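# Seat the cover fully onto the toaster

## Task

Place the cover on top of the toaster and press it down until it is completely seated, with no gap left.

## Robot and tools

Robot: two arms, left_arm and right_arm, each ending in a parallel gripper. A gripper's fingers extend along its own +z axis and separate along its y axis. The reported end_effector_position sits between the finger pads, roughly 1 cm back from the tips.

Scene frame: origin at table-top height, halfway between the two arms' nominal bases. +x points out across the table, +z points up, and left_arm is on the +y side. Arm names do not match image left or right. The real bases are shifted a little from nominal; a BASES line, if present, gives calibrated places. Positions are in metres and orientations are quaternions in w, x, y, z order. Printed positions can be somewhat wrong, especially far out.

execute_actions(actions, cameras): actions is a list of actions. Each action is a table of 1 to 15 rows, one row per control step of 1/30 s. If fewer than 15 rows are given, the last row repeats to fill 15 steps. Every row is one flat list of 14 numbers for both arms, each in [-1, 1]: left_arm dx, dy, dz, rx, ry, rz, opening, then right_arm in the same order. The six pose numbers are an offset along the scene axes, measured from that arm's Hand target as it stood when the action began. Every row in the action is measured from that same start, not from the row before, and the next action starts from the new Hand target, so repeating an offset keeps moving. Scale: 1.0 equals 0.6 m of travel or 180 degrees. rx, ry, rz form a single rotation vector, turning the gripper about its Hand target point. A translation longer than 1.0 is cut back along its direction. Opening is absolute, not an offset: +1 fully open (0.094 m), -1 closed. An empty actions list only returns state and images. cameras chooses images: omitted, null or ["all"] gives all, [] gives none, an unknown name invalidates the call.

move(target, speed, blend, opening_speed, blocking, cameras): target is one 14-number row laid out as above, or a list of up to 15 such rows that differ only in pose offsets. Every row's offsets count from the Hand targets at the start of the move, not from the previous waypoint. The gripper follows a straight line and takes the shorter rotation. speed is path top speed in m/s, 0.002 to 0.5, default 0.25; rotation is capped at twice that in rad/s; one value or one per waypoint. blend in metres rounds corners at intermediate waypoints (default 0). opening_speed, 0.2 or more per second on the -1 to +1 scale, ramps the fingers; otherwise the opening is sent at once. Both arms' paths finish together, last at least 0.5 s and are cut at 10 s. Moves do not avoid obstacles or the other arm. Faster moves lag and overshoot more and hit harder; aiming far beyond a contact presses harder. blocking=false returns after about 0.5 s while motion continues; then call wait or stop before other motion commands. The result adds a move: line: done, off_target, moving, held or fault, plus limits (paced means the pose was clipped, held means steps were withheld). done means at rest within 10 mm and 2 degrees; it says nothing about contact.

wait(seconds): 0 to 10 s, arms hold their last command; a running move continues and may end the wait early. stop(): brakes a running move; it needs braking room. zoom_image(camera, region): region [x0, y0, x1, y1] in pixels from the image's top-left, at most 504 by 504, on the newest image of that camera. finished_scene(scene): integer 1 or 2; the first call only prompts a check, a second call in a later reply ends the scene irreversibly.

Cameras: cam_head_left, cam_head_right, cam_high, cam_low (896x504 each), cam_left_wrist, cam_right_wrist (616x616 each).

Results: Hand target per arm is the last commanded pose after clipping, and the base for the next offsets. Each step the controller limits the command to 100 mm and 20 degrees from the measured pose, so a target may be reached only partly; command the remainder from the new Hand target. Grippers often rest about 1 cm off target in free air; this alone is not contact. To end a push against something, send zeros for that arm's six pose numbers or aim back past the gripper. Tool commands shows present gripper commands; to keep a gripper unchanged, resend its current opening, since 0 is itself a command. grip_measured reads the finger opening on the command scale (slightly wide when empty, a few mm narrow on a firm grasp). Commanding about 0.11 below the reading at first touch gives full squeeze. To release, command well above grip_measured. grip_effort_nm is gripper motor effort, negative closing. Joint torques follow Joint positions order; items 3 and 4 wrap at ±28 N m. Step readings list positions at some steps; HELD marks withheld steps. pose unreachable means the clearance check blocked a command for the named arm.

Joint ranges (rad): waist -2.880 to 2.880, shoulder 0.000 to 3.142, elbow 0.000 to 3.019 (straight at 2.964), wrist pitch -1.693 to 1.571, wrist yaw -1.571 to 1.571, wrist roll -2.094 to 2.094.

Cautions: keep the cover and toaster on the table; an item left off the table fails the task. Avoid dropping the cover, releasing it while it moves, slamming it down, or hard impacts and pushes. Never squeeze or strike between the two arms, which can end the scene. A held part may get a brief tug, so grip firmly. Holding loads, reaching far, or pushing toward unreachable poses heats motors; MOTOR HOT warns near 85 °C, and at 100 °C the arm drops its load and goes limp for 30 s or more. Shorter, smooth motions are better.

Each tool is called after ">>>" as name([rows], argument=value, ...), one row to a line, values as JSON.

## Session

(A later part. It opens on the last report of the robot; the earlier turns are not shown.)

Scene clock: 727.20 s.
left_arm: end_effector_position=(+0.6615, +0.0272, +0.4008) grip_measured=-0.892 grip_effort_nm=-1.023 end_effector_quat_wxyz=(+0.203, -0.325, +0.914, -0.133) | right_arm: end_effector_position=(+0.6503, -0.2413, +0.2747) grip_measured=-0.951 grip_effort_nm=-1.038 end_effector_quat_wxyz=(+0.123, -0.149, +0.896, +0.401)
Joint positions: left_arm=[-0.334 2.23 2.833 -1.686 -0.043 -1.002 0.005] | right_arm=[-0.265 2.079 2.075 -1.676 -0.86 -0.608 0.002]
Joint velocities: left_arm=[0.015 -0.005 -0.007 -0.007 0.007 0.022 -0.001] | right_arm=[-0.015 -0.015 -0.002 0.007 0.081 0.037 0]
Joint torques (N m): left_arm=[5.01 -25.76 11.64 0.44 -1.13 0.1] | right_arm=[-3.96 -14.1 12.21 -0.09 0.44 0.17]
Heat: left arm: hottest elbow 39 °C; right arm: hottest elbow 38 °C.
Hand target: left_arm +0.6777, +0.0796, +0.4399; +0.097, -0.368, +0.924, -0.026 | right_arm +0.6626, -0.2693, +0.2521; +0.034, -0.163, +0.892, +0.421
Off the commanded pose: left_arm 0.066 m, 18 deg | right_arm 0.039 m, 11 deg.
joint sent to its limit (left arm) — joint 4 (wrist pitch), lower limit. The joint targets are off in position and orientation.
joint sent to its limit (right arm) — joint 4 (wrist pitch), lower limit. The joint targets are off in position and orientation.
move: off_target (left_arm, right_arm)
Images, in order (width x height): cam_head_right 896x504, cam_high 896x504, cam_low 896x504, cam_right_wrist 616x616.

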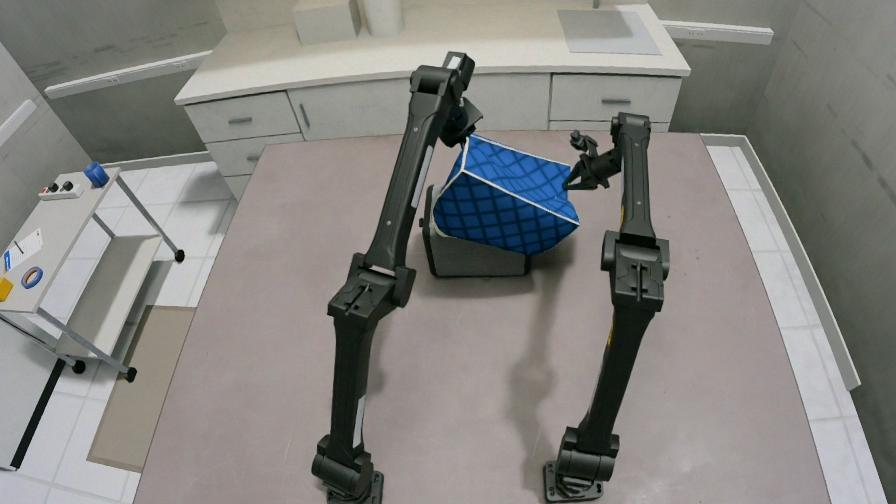

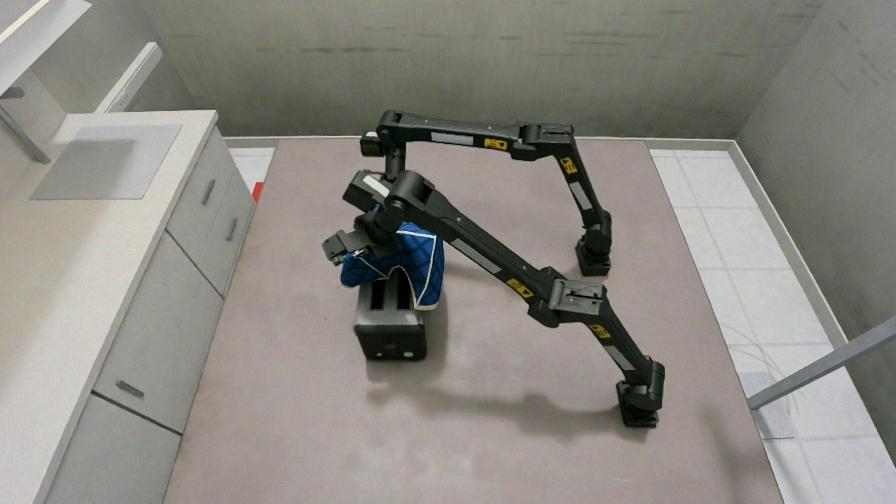

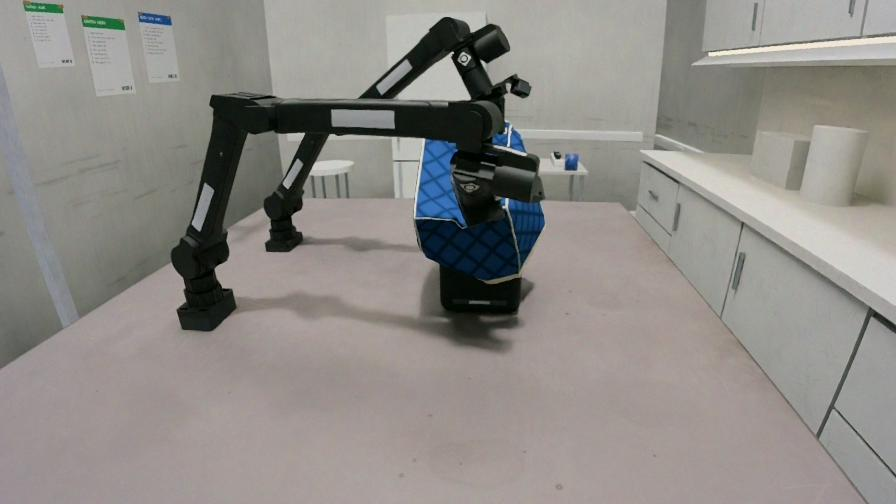

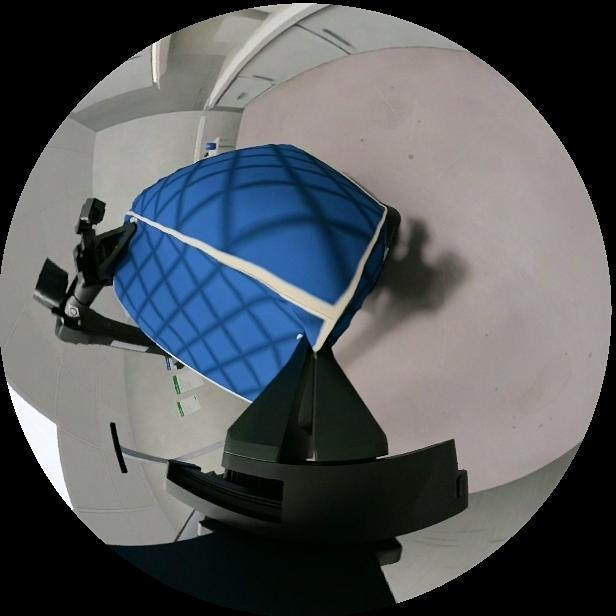

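>>> move([
  [0.0,0.1,0,0,0,0,-1,0,0.1,-0.02,0,0,0,-1],
  [0.0,0.2,0.02,0,0,0,-1,0,0.15,-0.04,0,0,0,-1],
], speed=0.12, cameras=["cam_head_right","cam_high","cam_low","cam_left_wrist"])

>>> zoom_image(camera="cam_high", region=[310, 180, 490, 380])

Scene clock: 740.37 s.
left_arm: end_effector_position=(+0.6812, +0.1043, +0.3693) grip_measured=-0.892 grip_effort_nm=-1.028 end_effector_quat_wxyz=(+0.179, -0.320, +0.925, -0.102) | right_arm: end_effector_position=(+0.6518, -0.1693, +0.2596) grip_measured=-0.951 grip_effort_nm=-1.033 end_effector_quat_wxyz=(+0.080, -0.164, +0.888, +0.422)
Joint positions: left_arm=[-0.218 2.23 2.76 -1.686 -0.011 -0.878 0.005] | right_arm=[-0.155 2.108 2.075 -1.675 -0.879 -0.549 0.002]
Joint velocities: left_arm=[-0.005 -0.005 -0.012 0.002 0.066 0.037 0.001] | right_arm=[-0.005 -0.005 0.012 -0.027 0.037 0.022 0]
Joint torques (N m): left_arm=[6.24 -31.85 8.58 0.49 -1.24 0.06] | right_arm=[-1.61 -14.21 10.89 -0.16 0.46 0.11]
Heat: left arm: hottest elbow 42 °C; right arm: hottest elbow 37 °C.
Hand target: left_arm +0.6786, +0.1789, +0.4356; +0.098, -0.369, +0.924, -0.027 | right_arm +0.6622, -0.1788, +0.2287; +0.035, -0.164, +0.891, +0.422
Off the commanded pose: left_arm 0.126 m, 14 deg; position clipped | right_arm 0.035 m, 5 deg.
joint sent to its limit (left arm) — joint 4 (wrist pitch), lower limit. The joint targets are off in position and orientation.
joint sent to its limit (right arm) — joint 4 (wrist pitch), lower limit. The joint targets are off in orientation, not in position.
move: off_target (left_arm, right_arm); limits=paced
Images, in order (width x height): cam_head_right 896x504, cam_high 896x504, cam_low 896x504, cam_left_wrist 616x616.

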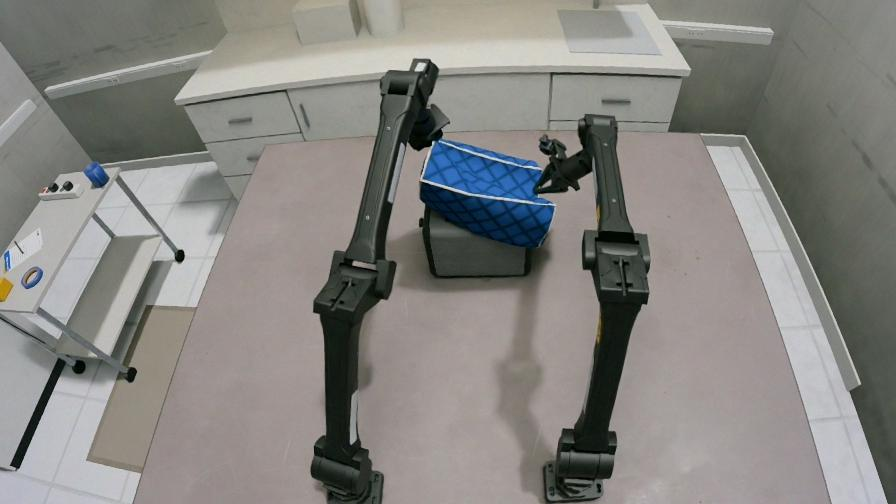

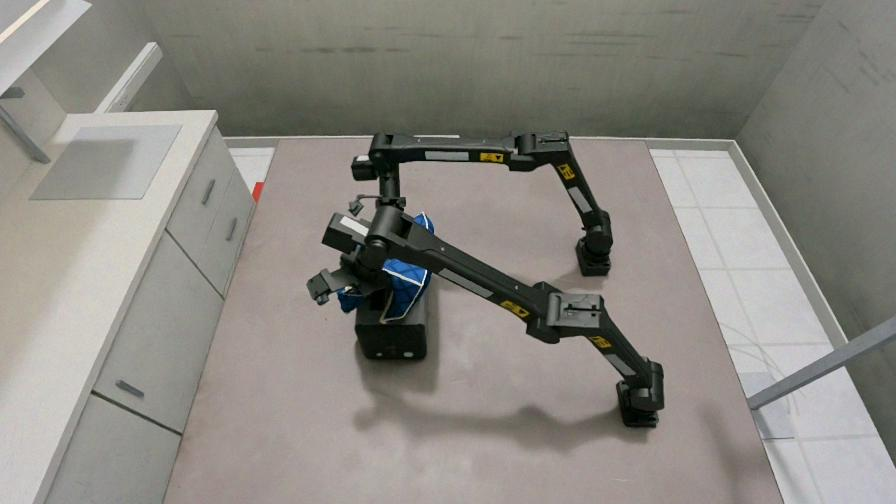

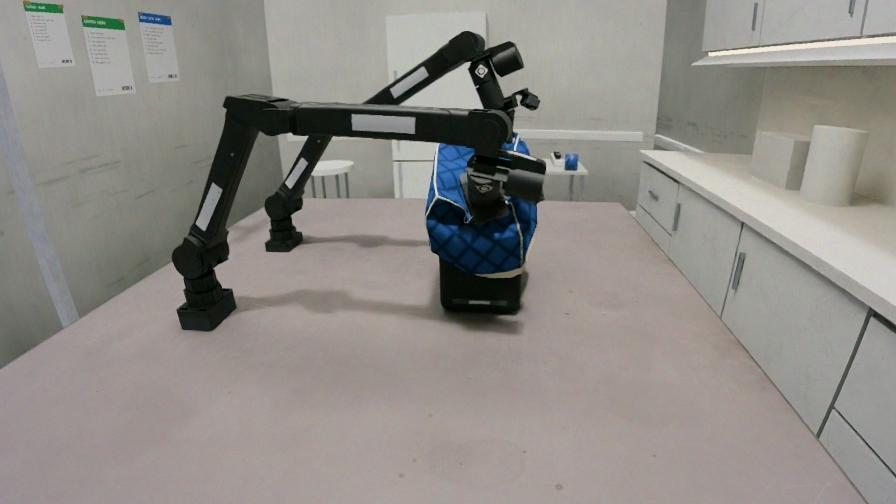

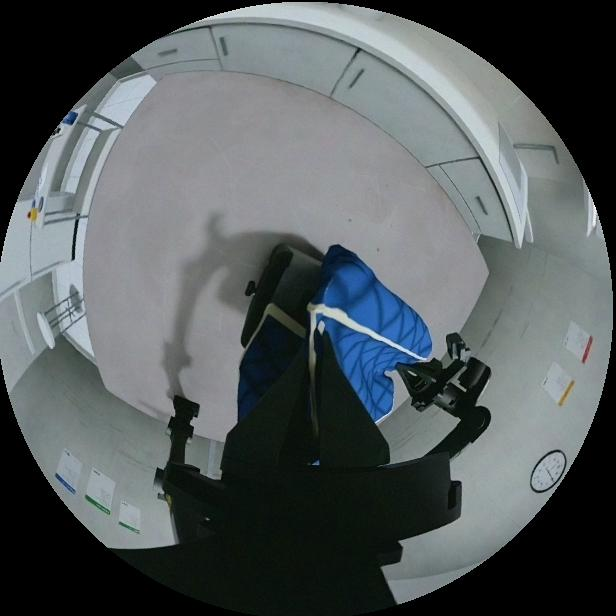

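Scaled by 2.520.

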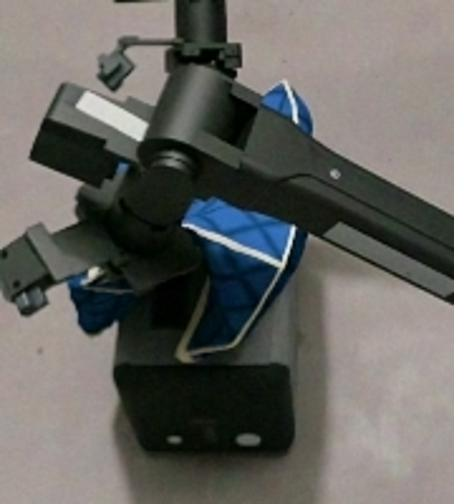

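>>> move([
  [-0.1,-0.05,0.1,0,0,0,-1,0,0.0,-0.05,0,0,0,-1],
  [-0.14,0.04,0.1,0,0,0,-1,0,0.0,-0.06,0,0,0,-1],
], speed=0.12, cameras=["cam_head_right","cam_high","cam_low","cam_left_wrist"])

>>> zoom_image(camera="cam_high", region=[310, 180, 490, 380])

Scene clock: 747.30 s.
left_arm: end_effector_position=(+0.6192, +0.1074, +0.3684) grip_measured=-0.892 grip_effort_nm=-1.038 end_effector_quat_wxyz=(+0.133, -0.336, +0.930, -0.067) | right_arm: end_effector_position=(+0.6530, -0.1625, +0.2463) grip_measured=-0.951 grip_effort_nm=-1.038 end_effector_quat_wxyz=(+0.075, -0.178, +0.884, +0.425)
Joint positions: left_arm=[-0.239 2.037 2.445 -1.683 -0.032 -0.922 0.005] | right_arm=[-0.144 2.131 2.075 -1.676 -0.882 -0.582 0.002]
Joint velocities: left_arm=[-0.015 -0.005 -0.007 0.007 0.051 -0.037 0] | right_arm=[-0.005 0.005 0.007 0.022 0.022 -0.022 0]
Joint torques (N m): left_arm=[5.25 -31.62 8.51 0.14 -0.97 0.16] | right_arm=[-2.32 -12.69 9.11 -0.12 0.75 -0.08]
Heat: left arm: hottest elbow 42 °C; right arm: hottest elbow 37 °C.
Hand target: left_arm +0.6040, +0.1660, +0.4469; +0.098, -0.369, +0.924, -0.027 | right_arm +0.6616, -0.1788, +0.1926; +0.035, -0.164, +0.891, +0.422
Off the commanded pose: left_arm 0.161 m, 7 deg; position clipped | right_arm 0.057 m, 5 deg.
joint sent to its limit (left arm) — joint 4 (wrist pitch), lower limit. The joint targets are off in position and orientation.
joint sent to its limit (right arm) — joint 4 (wrist pitch), lower limit. The joint targets are off in position, not in orientation.
move: off_target (left_arm, right_arm); limits=paced
Images, in order (width x height): cam_head_right 896x504, cam_high 896x504, cam_low 896x504, cam_left_wrist 616x616.

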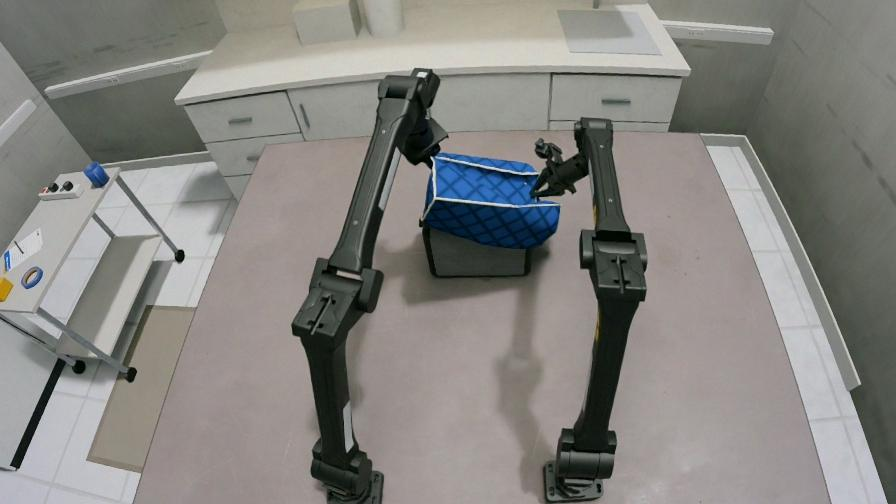

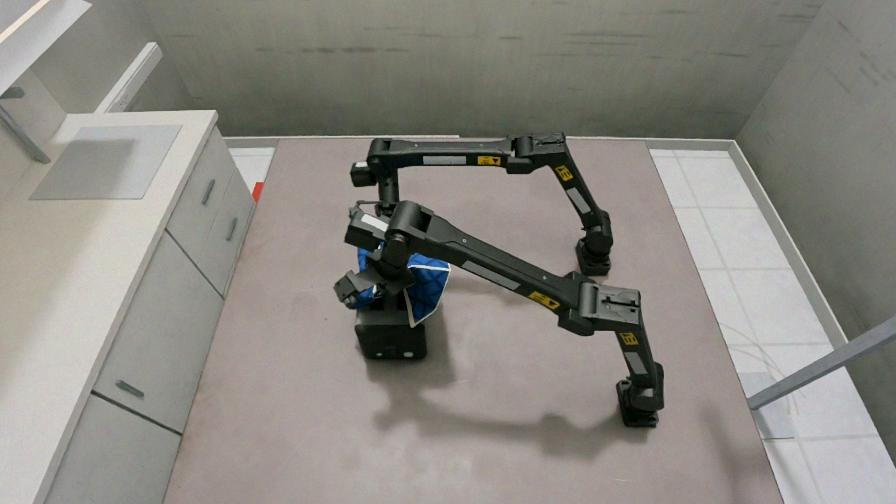

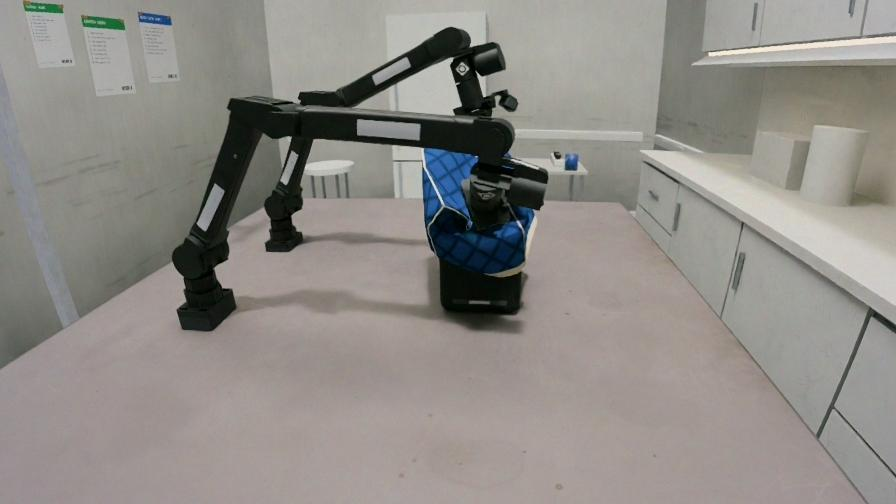

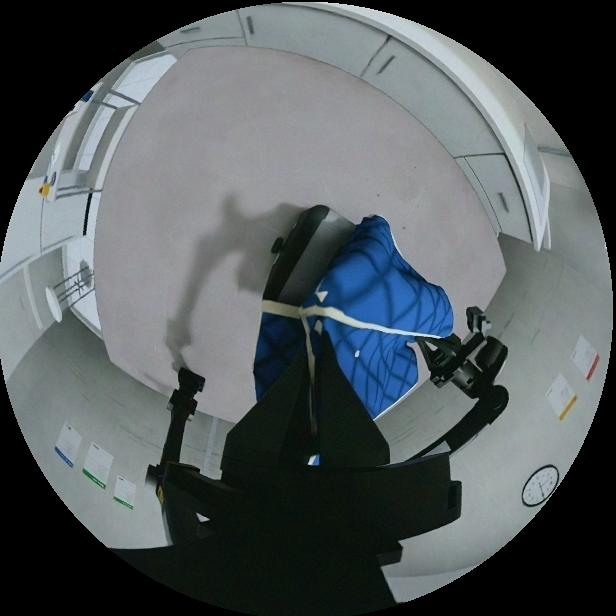

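Scaled by 2.520.

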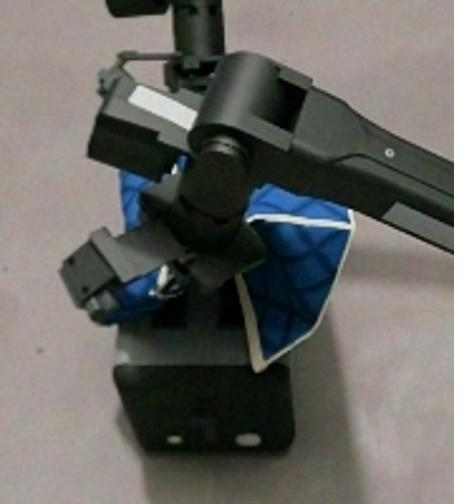

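>>> move([
  [0.05,-0.08,0.05,0.05,0,0,-1,0,0.04,0.18,0,0,0,-1],
  [0.05,-0.03,0.05,0.11,0,0,-1,0,0.07,0.22,0,0,0,-1],
], speed=0.15, cameras=[])

>>> move(target=[0,0.01,0.0,0.1,0,0,-1,0,0.0,0.0,0,0,0,-1], speed=0.15, cameras=["cam_head_right","cam_high","cam_low","cam_left_wrist"])

>>> zoom_image(camera="cam_high", region=[310, 180, 490, 380])

Scene clock: 763.20 s.
left_arm: end_effector_position=(+0.6342, +0.1289, +0.4401) grip_measured=-0.892 grip_effort_nm=-1.023 end_effector_quat_wxyz=(+0.287, -0.294, +0.910, +0.054) | right_arm: end_effector_position=(+0.6578, -0.1322, +0.3115) grip_measured=-0.951 grip_effort_nm=-1.033 end_effector_quat_wxyz=(+0.083, -0.137, +0.891, +0.424)
Joint positions: left_arm=[-0.295 2.056 2.614 -1.685 -0.407 -0.822 0.005] | right_arm=[-0.098 2.076 2.157 -1.676 -0.894 -0.379 0.002]
Joint velocities: left_arm=[0.005 0.005 -0.007 -0.002 0.007 -0.007 0.001] | right_arm=[-0.005 -0.005 0.012 0.007 -0.022 0.081 0]
Joint torques (N m): left_arm=[1.32 -23.82 10.85 0.4 -1.46 0.13] | right_arm=[-1.2 -18.26 12.22 0.05 0 0.27]
Heat: left arm: hottest elbow 42 °C; right arm: hottest elbow 37 °C.
Hand target: left_arm +0.6344, +0.1477, +0.4763; +0.161, -0.346, +0.915, +0.132 | right_arm +0.6633, -0.1371, +0.3255; +0.035, -0.163, +0.890, +0.423
Off the commanded pose: left_arm 0.041 m, 18 deg | right_arm 0.014 m, 6 deg.
joint sent to its limit (left arm) — joint 4 (wrist pitch), lower limit. The joint targets are off in orientation, not in position.
joint sent to its limit (right arm) — joint 4 (wrist pitch), lower limit. The joint targets are off in orientation, not in position.
move: off_target (left_arm, right_arm)
No camera images: "cameras" was empty.

Scene clock: 765.60 s.
left_arm: end_effector_position=(+0.6347, +0.1330, +0.4546) grip_measured=-0.892 grip_effort_nm=-1.023 end_effector_quat_wxyz=(+0.349, -0.243, +0.882, +0.202) | right_arm: end_effector_position=(+0.6557, -0.1220, +0.3204) grip_measured=-0.951 grip_effort_nm=-1.038 end_effector_quat_wxyz=(+0.087, -0.144, +0.888, +0.429)
Joint positions: left_arm=[-0.359 2.076 2.614 -1.685 -0.737 -0.725 0.005] | right_arm=[-0.085 2.067 2.161 -1.676 -0.906 -0.375 0.002]
Joint velocities: left_arm=[0.005 0.015 0.002 -0.012 0.051 -0.051 -0.001] | right_arm=[0.005 0.005 -0.002 0.012 -0.007 -0.051 -0.001]
Joint torques (N m): left_arm=[1.61 -23.59 8.65 0.38 -1.7 0.13] | right_arm=[-2.43 -17.44 11.82 0.08 0.41 0.24]
Heat: left arm: hottest elbow 42 °C; right arm: hottest elbow 37 °C.
Hand target: left_arm +0.6347, +0.1540, +0.4757; +0.214, -0.317, +0.883, +0.273 | right_arm +0.6632, -0.1371, +0.3256; +0.035, -0.163, +0.891, +0.423
Off the commanded pose: left_arm 0.030 m, 20 deg | right_arm 0.018 m, 6 deg.
joint sent to its limit (left arm) — joint 4 (wrist pitch), lower limit. The joint targets are off in orientation, not in position.
joint sent to its limit (right arm) — joint 4 (wrist pitch), lower limit. The joint targets are off in orientation, not in position.
move: off_target (left_arm, right_arm)
Images, in order (width x height): cam_head_right 896x504, cam_high 896x504, cam_low 896x504, cam_left_wrist 616x616.

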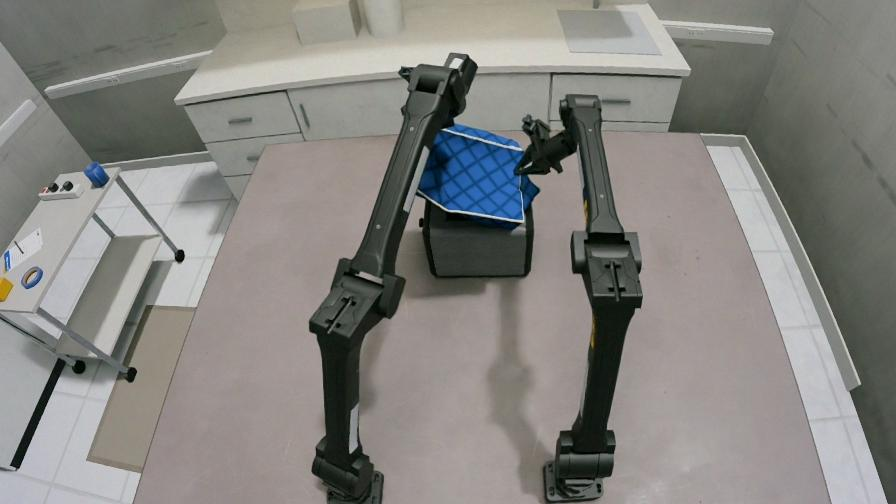

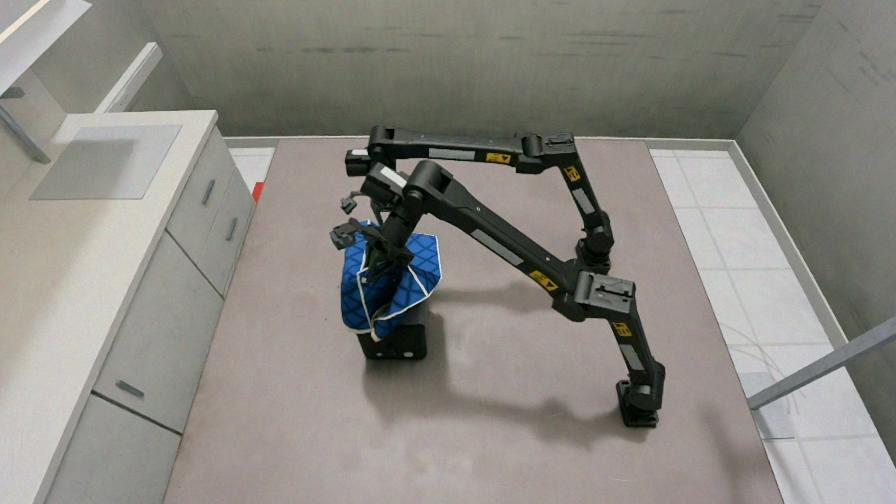

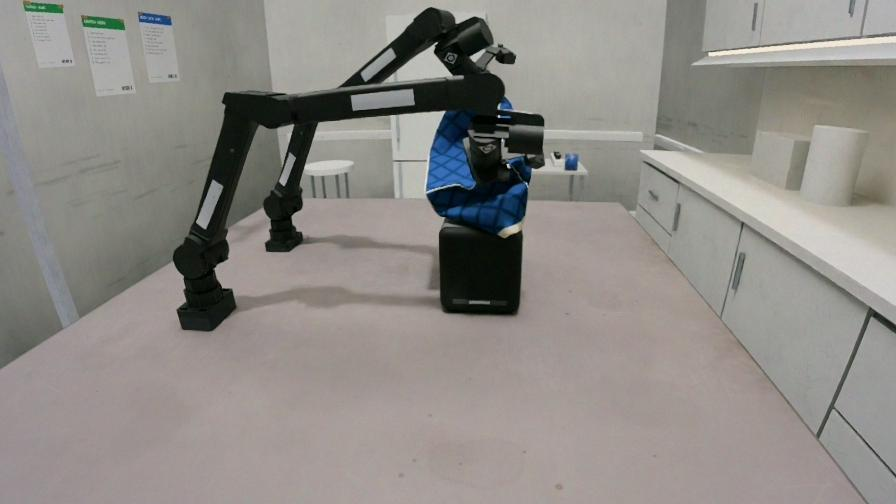

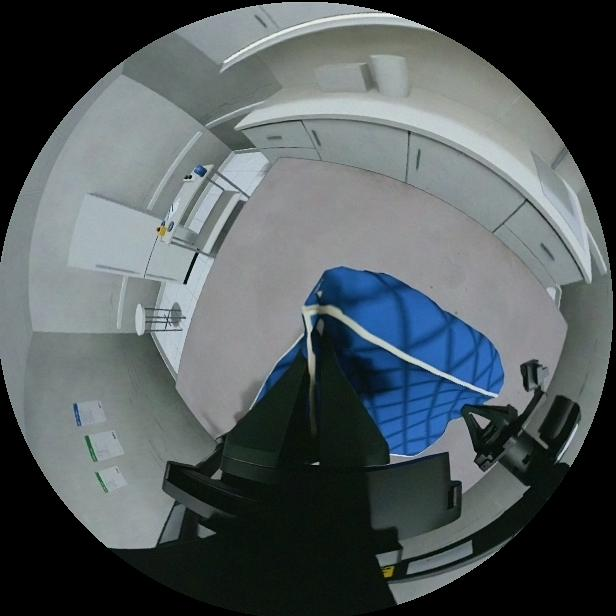

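Scaled by 2.520.

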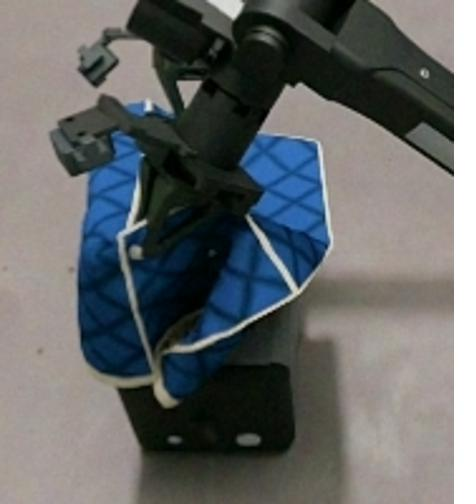

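>>> move([
  [-0.03,0.05,0.08,-0.03,0,0,-1,0,-0.05,0.0,0,0,0,-1],
  [-0.08,0.06,0.04,-0.1,0,0,-1,0.0,-0.06,-0.1,0,0,0,-1],
], speed=0.15, cameras=["cam_head_right","cam_high","cam_low","cam_left_wrist"])

>>> zoom_image(camera="cam_high", region=[310, 180, 490, 380])

>>> zoom_image(camera="cam_low", region=[380, 80, 620, 330])

Scene clock: 774.40 s.
left_arm: end_effector_position=(+0.6045, +0.1341, +0.4373) grip_measured=-0.892 grip_effort_nm=-1.033 end_effector_quat_wxyz=(+0.263, -0.270, +0.924, +0.071) | right_arm: end_effector_position=(+0.6528, -0.1304, +0.3140) grip_measured=-0.951 grip_effort_nm=-1.038 end_effector_quat_wxyz=(+0.103, -0.181, +0.881, +0.424)
Joint positions: left_arm=[-0.299 1.962 2.465 -1.685 -0.402 -0.782 0.005] | right_arm=[-0.098 2.062 2.137 -1.676 -0.904 -0.48 0.002]
Joint velocities: left_arm=[0.015 -0.005 -0.007 0.012 0.007 0.007 0.001] | right_arm=[0.005 -0.005 0.017 0.007 -0.007 -0.081 0]
Joint torques (N m): left_arm=[4.89 -28.98 8.08 0.36 -1.22 -0.02] | right_arm=[-5.6 -13.92 6.9 0.05 0.85 -0.03]
Heat: left arm: hottest elbow 42 °C; right arm: hottest elbow 38 °C.
Hand target: left_arm +0.5862, +0.1892, +0.5006; +0.161, -0.347, +0.915, +0.132 | right_arm +0.6626, -0.1730, +0.2651; +0.035, -0.164, +0.891, +0.422
Off the commanded pose: left_arm 0.086 m, 16 deg | right_arm 0.065 m, 8 deg.
joint sent to its limit (left arm) — joint 4 (wrist pitch), lower limit. The joint targets are off in position and orientation.
joint sent to its limit (right arm) — joint 4 (wrist pitch), lower limit. The joint targets are off in position and orientation.
move: off_target (left_arm, right_arm); limits=paced
Images, in order (width x height): cam_head_right 896x504, cam_high 896x504, cam_low 896x504, cam_left_wrist 616x616.

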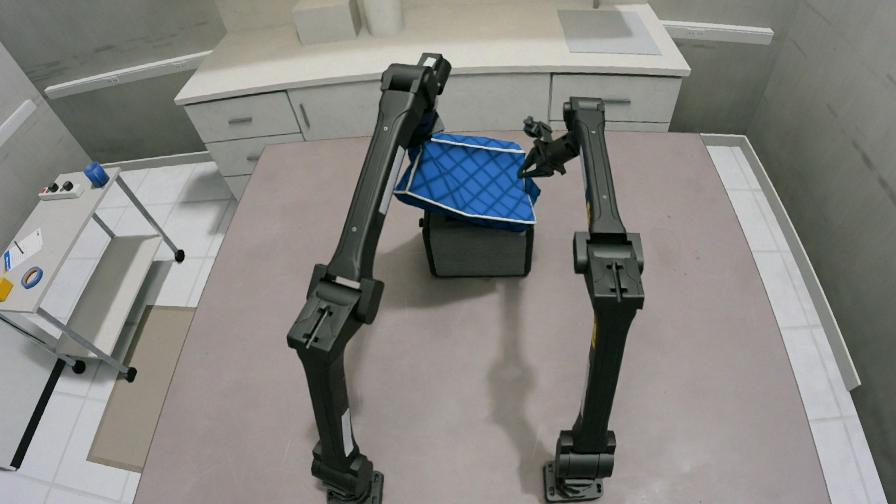

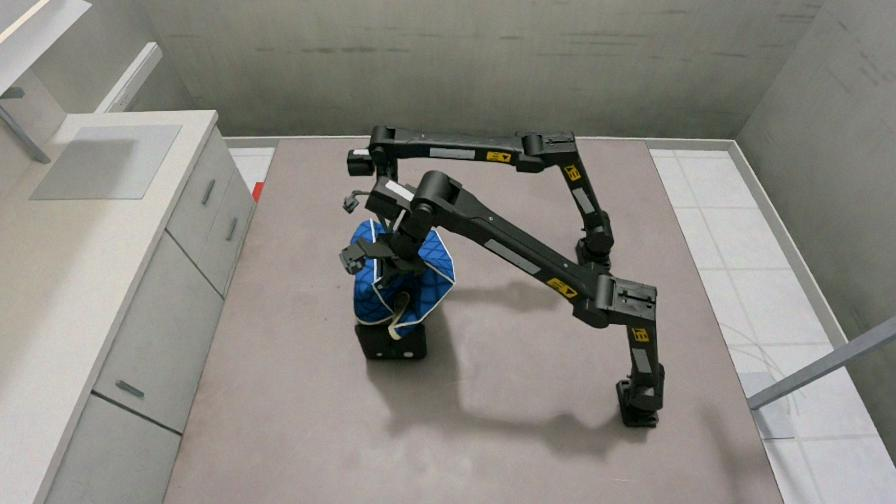

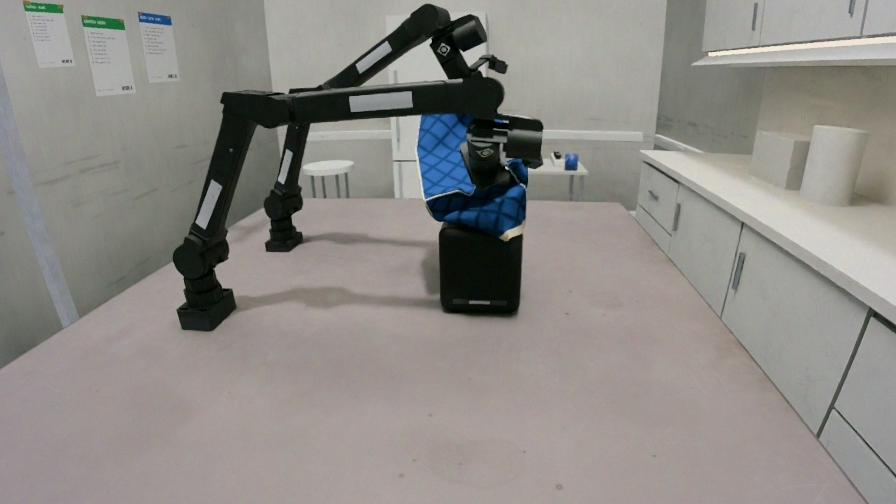

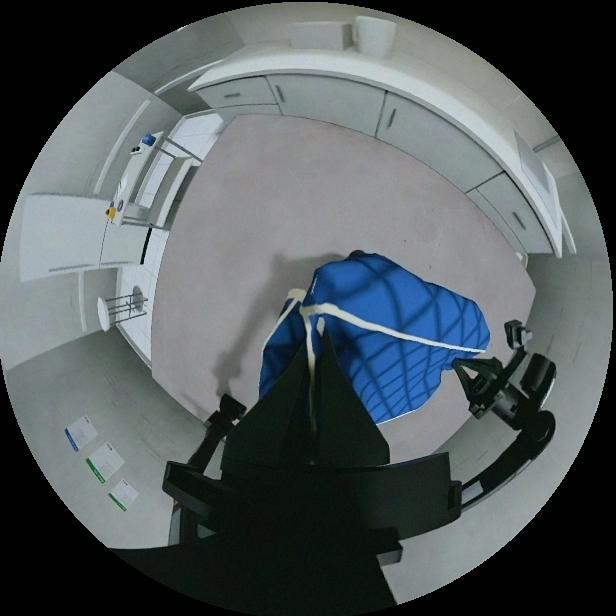

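Scaled by 2.520.

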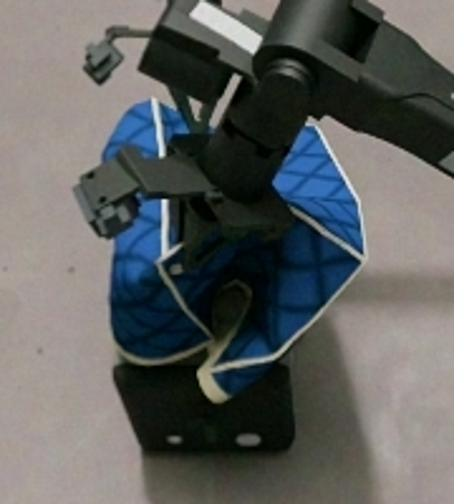

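Scaled by 2.016.

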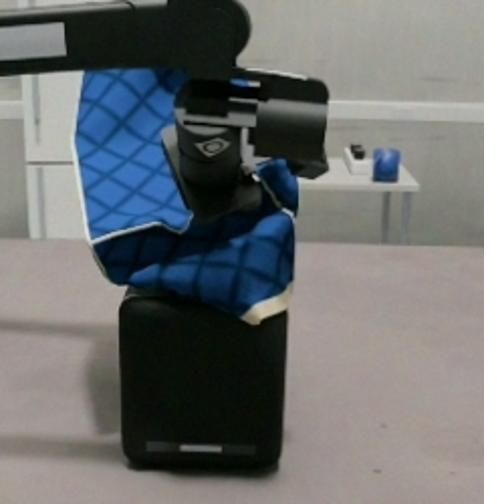

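>>> move([
  [0.08,-0.1,0.0,0,0,0,-1,-0.12,-0.08,0.33,0,0,0,-1],
  [0.06,-0.2,0.0,0,0,0,-1,-0.12,-0.2,0.33,0,0,0,-1],
  [0.06,-0.2,0,0,0,0,-1,-0.15,-0.2,0.13,0,0,0,-1],
], speed=0.15, cameras=["cam_head_right","cam_high","cam_low","cam_left_wrist"])

>>> zoom_image(camera="cam_low", region=[380, 80, 620, 330])

Scene clock: 785.63 s.
left_arm: end_effector_position=(+0.6126, +0.0226, +0.4689) grip_measured=-0.892 grip_effort_nm=-1.028 end_effector_quat_wxyz=(+0.322, -0.241, +0.916, +0.002) | right_arm: end_effector_position=(+0.5756, -0.2561, +0.3722) grip_measured=-0.951 grip_effort_nm=-1.028 end_effector_quat_wxyz=(+0.176, -0.126, +0.894, +0.391)
Joint positions: left_arm=[-0.451 2.084 2.726 -1.685 -0.409 -0.849 0.005] | right_arm=[-0.326 1.794 1.891 -1.676 -0.887 -0.574 0.002]
Joint velocities: left_arm=[0.005 -0.015 -0.002 -0.017 -0.037 0.022 0.001] | right_arm=[-0.015 0.005 0.002 0.007 -0.007 -0.007 -0.001]
Joint torques (N m): left_arm=[4.48 -24.06 9.11 0.58 -1.79 -0.08] | right_arm=[-5.36 -12.63 7.13 0.1 1.18 -0.12]
Heat: left arm: hottest elbow 41 °C; right arm: hottest elbow 37 °C.
Hand target: left_arm +0.6222, +0.0692, +0.4991; +0.202, -0.321, +0.920, +0.100 | right_arm +0.5739, -0.2940, +0.3437; +0.034, -0.163, +0.892, +0.420
Off the commanded pose: left_arm 0.057 m, 27 deg; orientation clipped | right_arm 0.047 m, 17 deg.
joint sent to its limit (left arm) — joint 4 (wrist pitch), lower limit. The joint targets are off in position and orientation.
joint sent to its limit (right arm) — joint 4 (wrist pitch), lower limit. The joint targets are off in orientation, not in position.
move: off_target (left_arm, right_arm); limits=paced
Images, in order (width x height): cam_head_right 896x504, cam_high 896x504, cam_low 896x504, cam_left_wrist 616x616.

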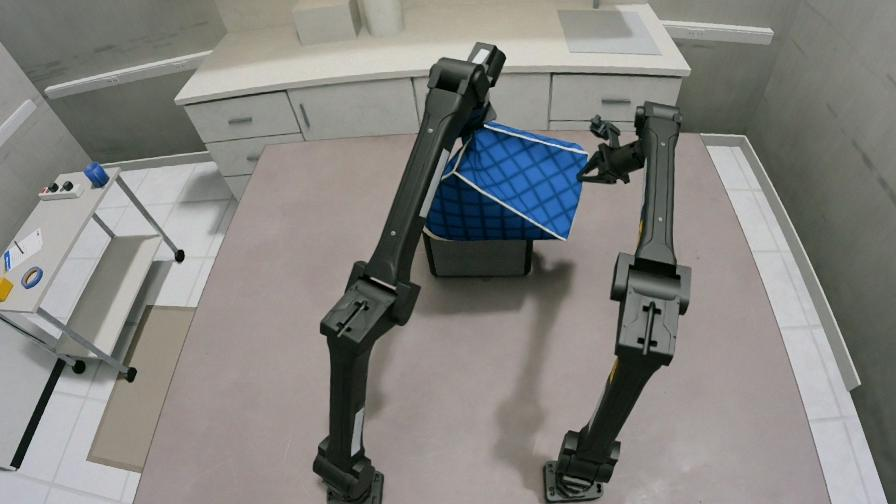

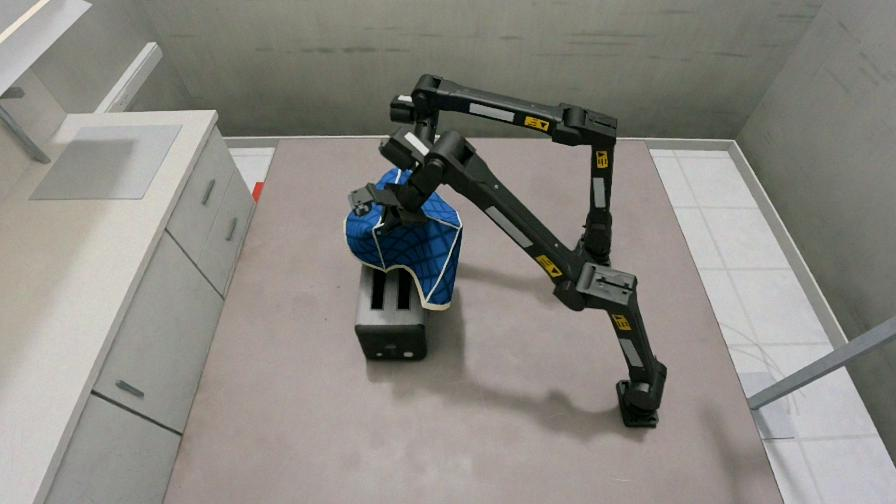

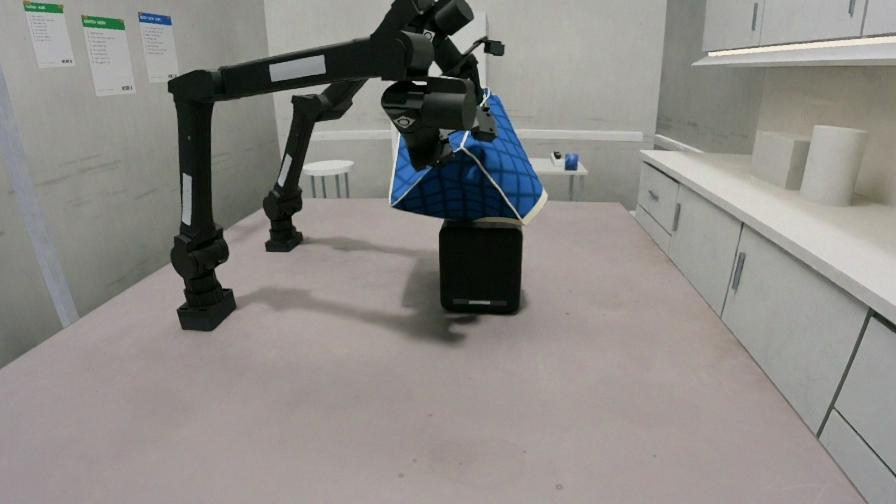

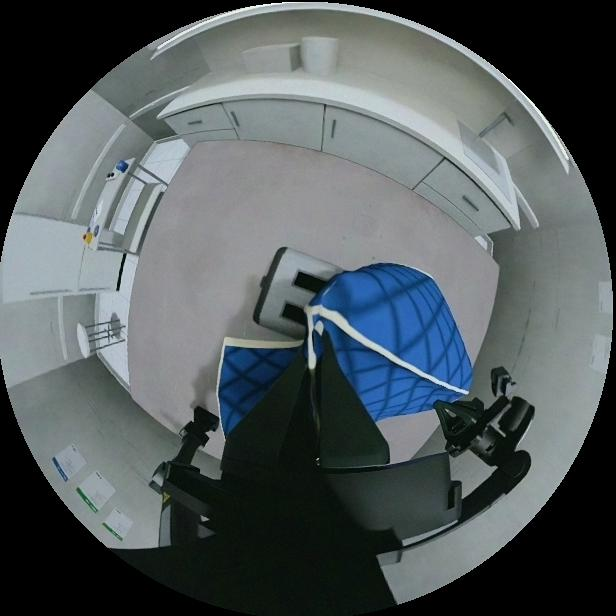

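Scaled by 2.016.

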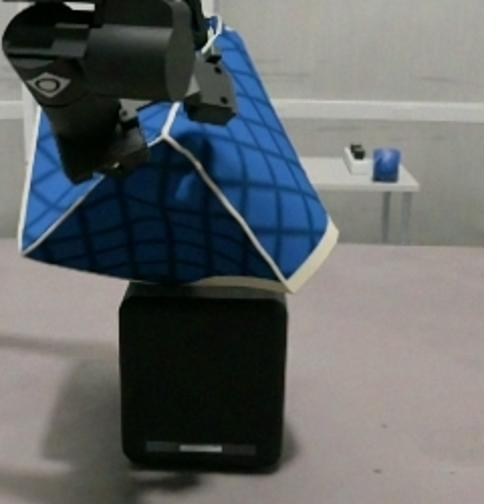

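>>> move([
  [0.0,-0.03,0.0,0,0,0,-1,-0.0,-0.03,-0.05,0,0,0,-1],
  [0.02,0.0,0.02,0,0,0,-1,0.12,0.0,-0.06,0,0,0,-1],
  [0.0,0.18,0.03,0,0,0,-1,0.14,0.18,-0.05,0,0,0,-1],
], speed=0.12, cameras=["cam_head_right","cam_high","cam_low","cam_left_wrist"])

>>> zoom_image(camera="cam_high", region=[310, 180, 490, 380])

>>> zoom_image(camera="cam_low", region=[380, 80, 620, 330])

Scene clock: 800.53 s.
left_arm: end_effector_position=(+0.6388, +0.1127, +0.4535) grip_measured=-0.892 grip_effort_nm=-1.023 end_effector_quat_wxyz=(+0.297, -0.252, +0.920, +0.035) | right_arm: end_effector_position=(+0.6407, -0.1573, +0.3334) grip_measured=-0.951 grip_effort_nm=-1.033 end_effector_quat_wxyz=(+0.114, -0.153, +0.887, +0.420)
Joint positions: left_arm=[-0.307 2.08 2.689 -1.685 -0.371 -0.742 0.005] | right_arm=[-0.141 2.003 2.094 -1.676 -0.901 -0.454 0.002]
Joint velocities: left_arm=[0.015 -0.005 -0.007 -0.002 -0.037 0.081 -0.001] | right_arm=[-0.005 0.005 0.022 -0.007 -0.051 0.037 0.001]
Joint torques (N m): left_arm=[5.13 -29.92 7.95 0.55 -1.43 0.15] | right_arm=[-3.9 -13.74 12.18 0.01 0.56 0.2]
Heat: left arm: hottest elbow 42 °C; right arm: hottest elbow 37 °C.
Hand target: left_arm +0.6224, +0.1767, +0.5187; +0.203, -0.321, +0.920, +0.099 | right_arm +0.6573, -0.1852, +0.3139; +0.035, -0.163, +0.891, +0.422
Off the commanded pose: left_arm 0.092 m, 15 deg | right_arm 0.039 m, 9 deg.
joint sent to its limit (left arm) — joint 4 (wrist pitch), lower limit. The joint targets are off in position and orientation.
joint sent to its limit (right arm) — joint 4 (wrist pitch), lower limit. The joint targets are off in orientation, not in position.
move: off_target (left_arm, right_arm); limits=paced
Images, in order (width x height): cam_head_right 896x504, cam_high 896x504, cam_low 896x504, cam_left_wrist 616x616.

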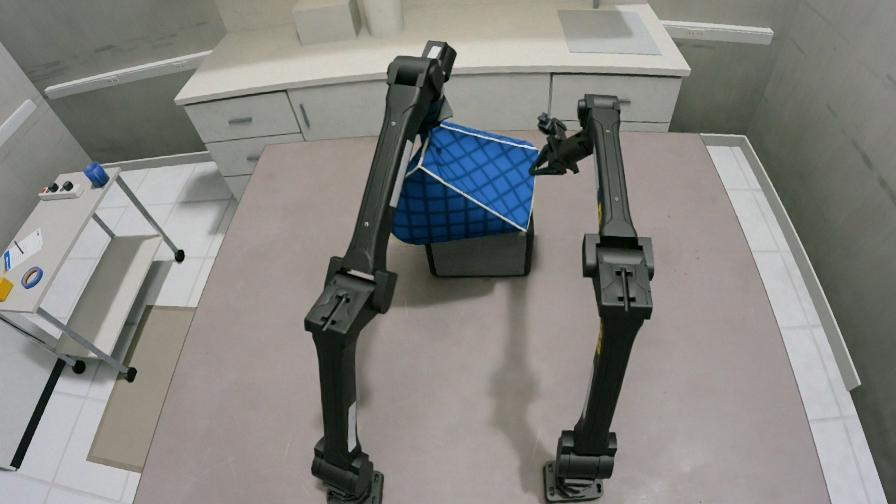

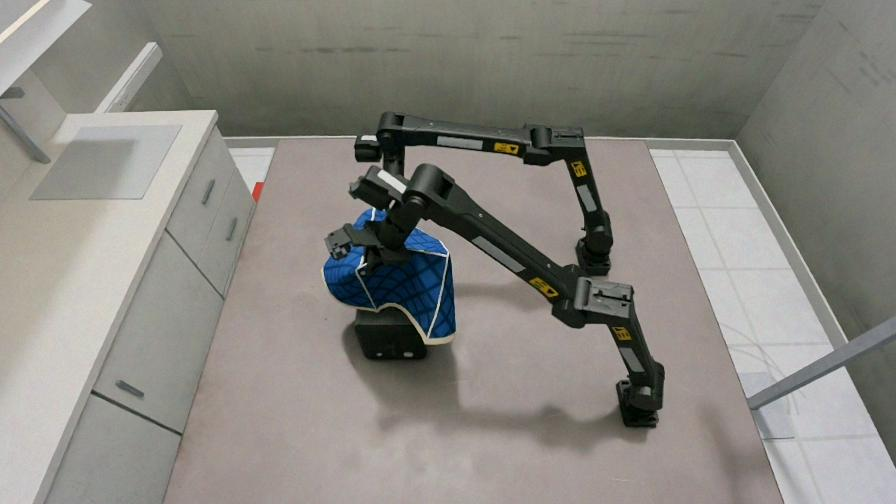

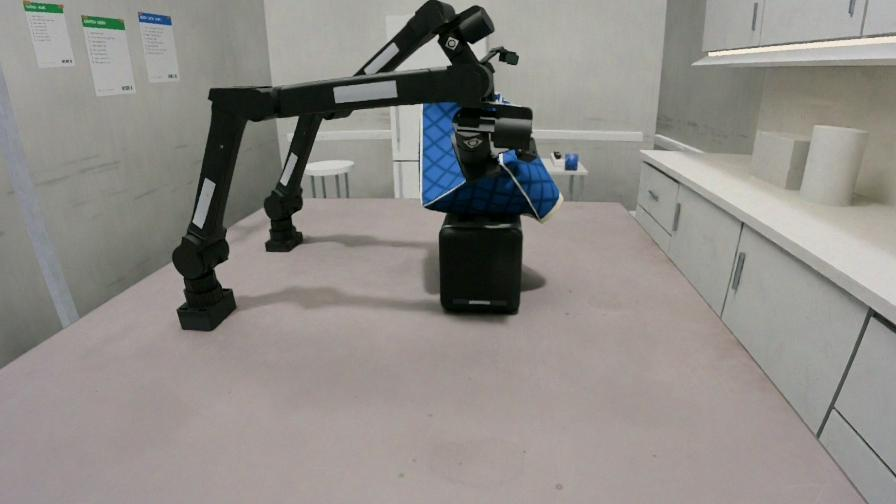

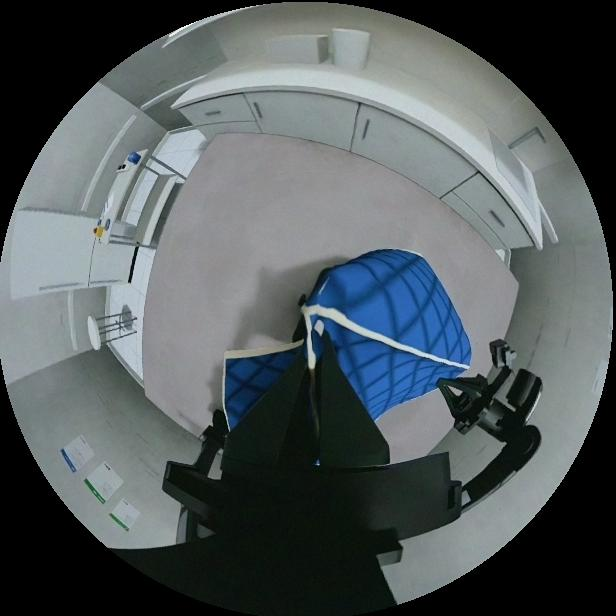

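Scaled by 2.520.

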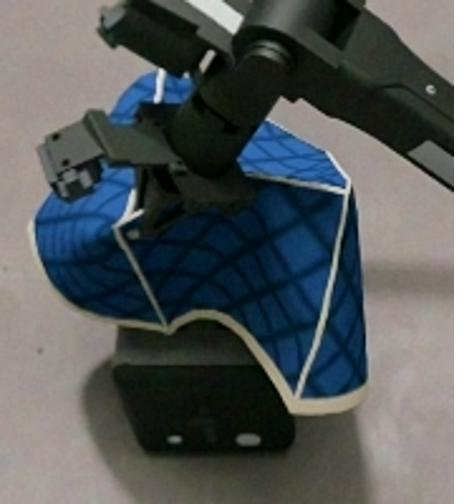

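Scaled by 2.016.

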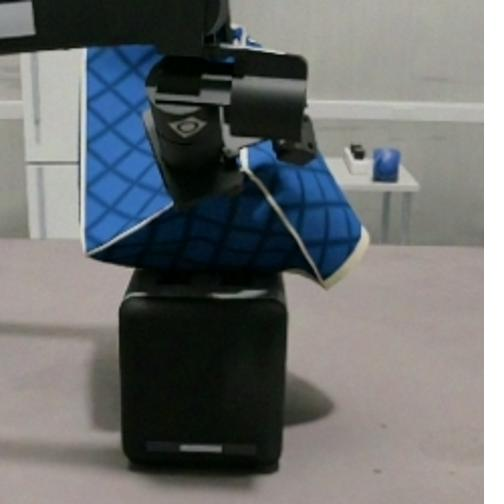

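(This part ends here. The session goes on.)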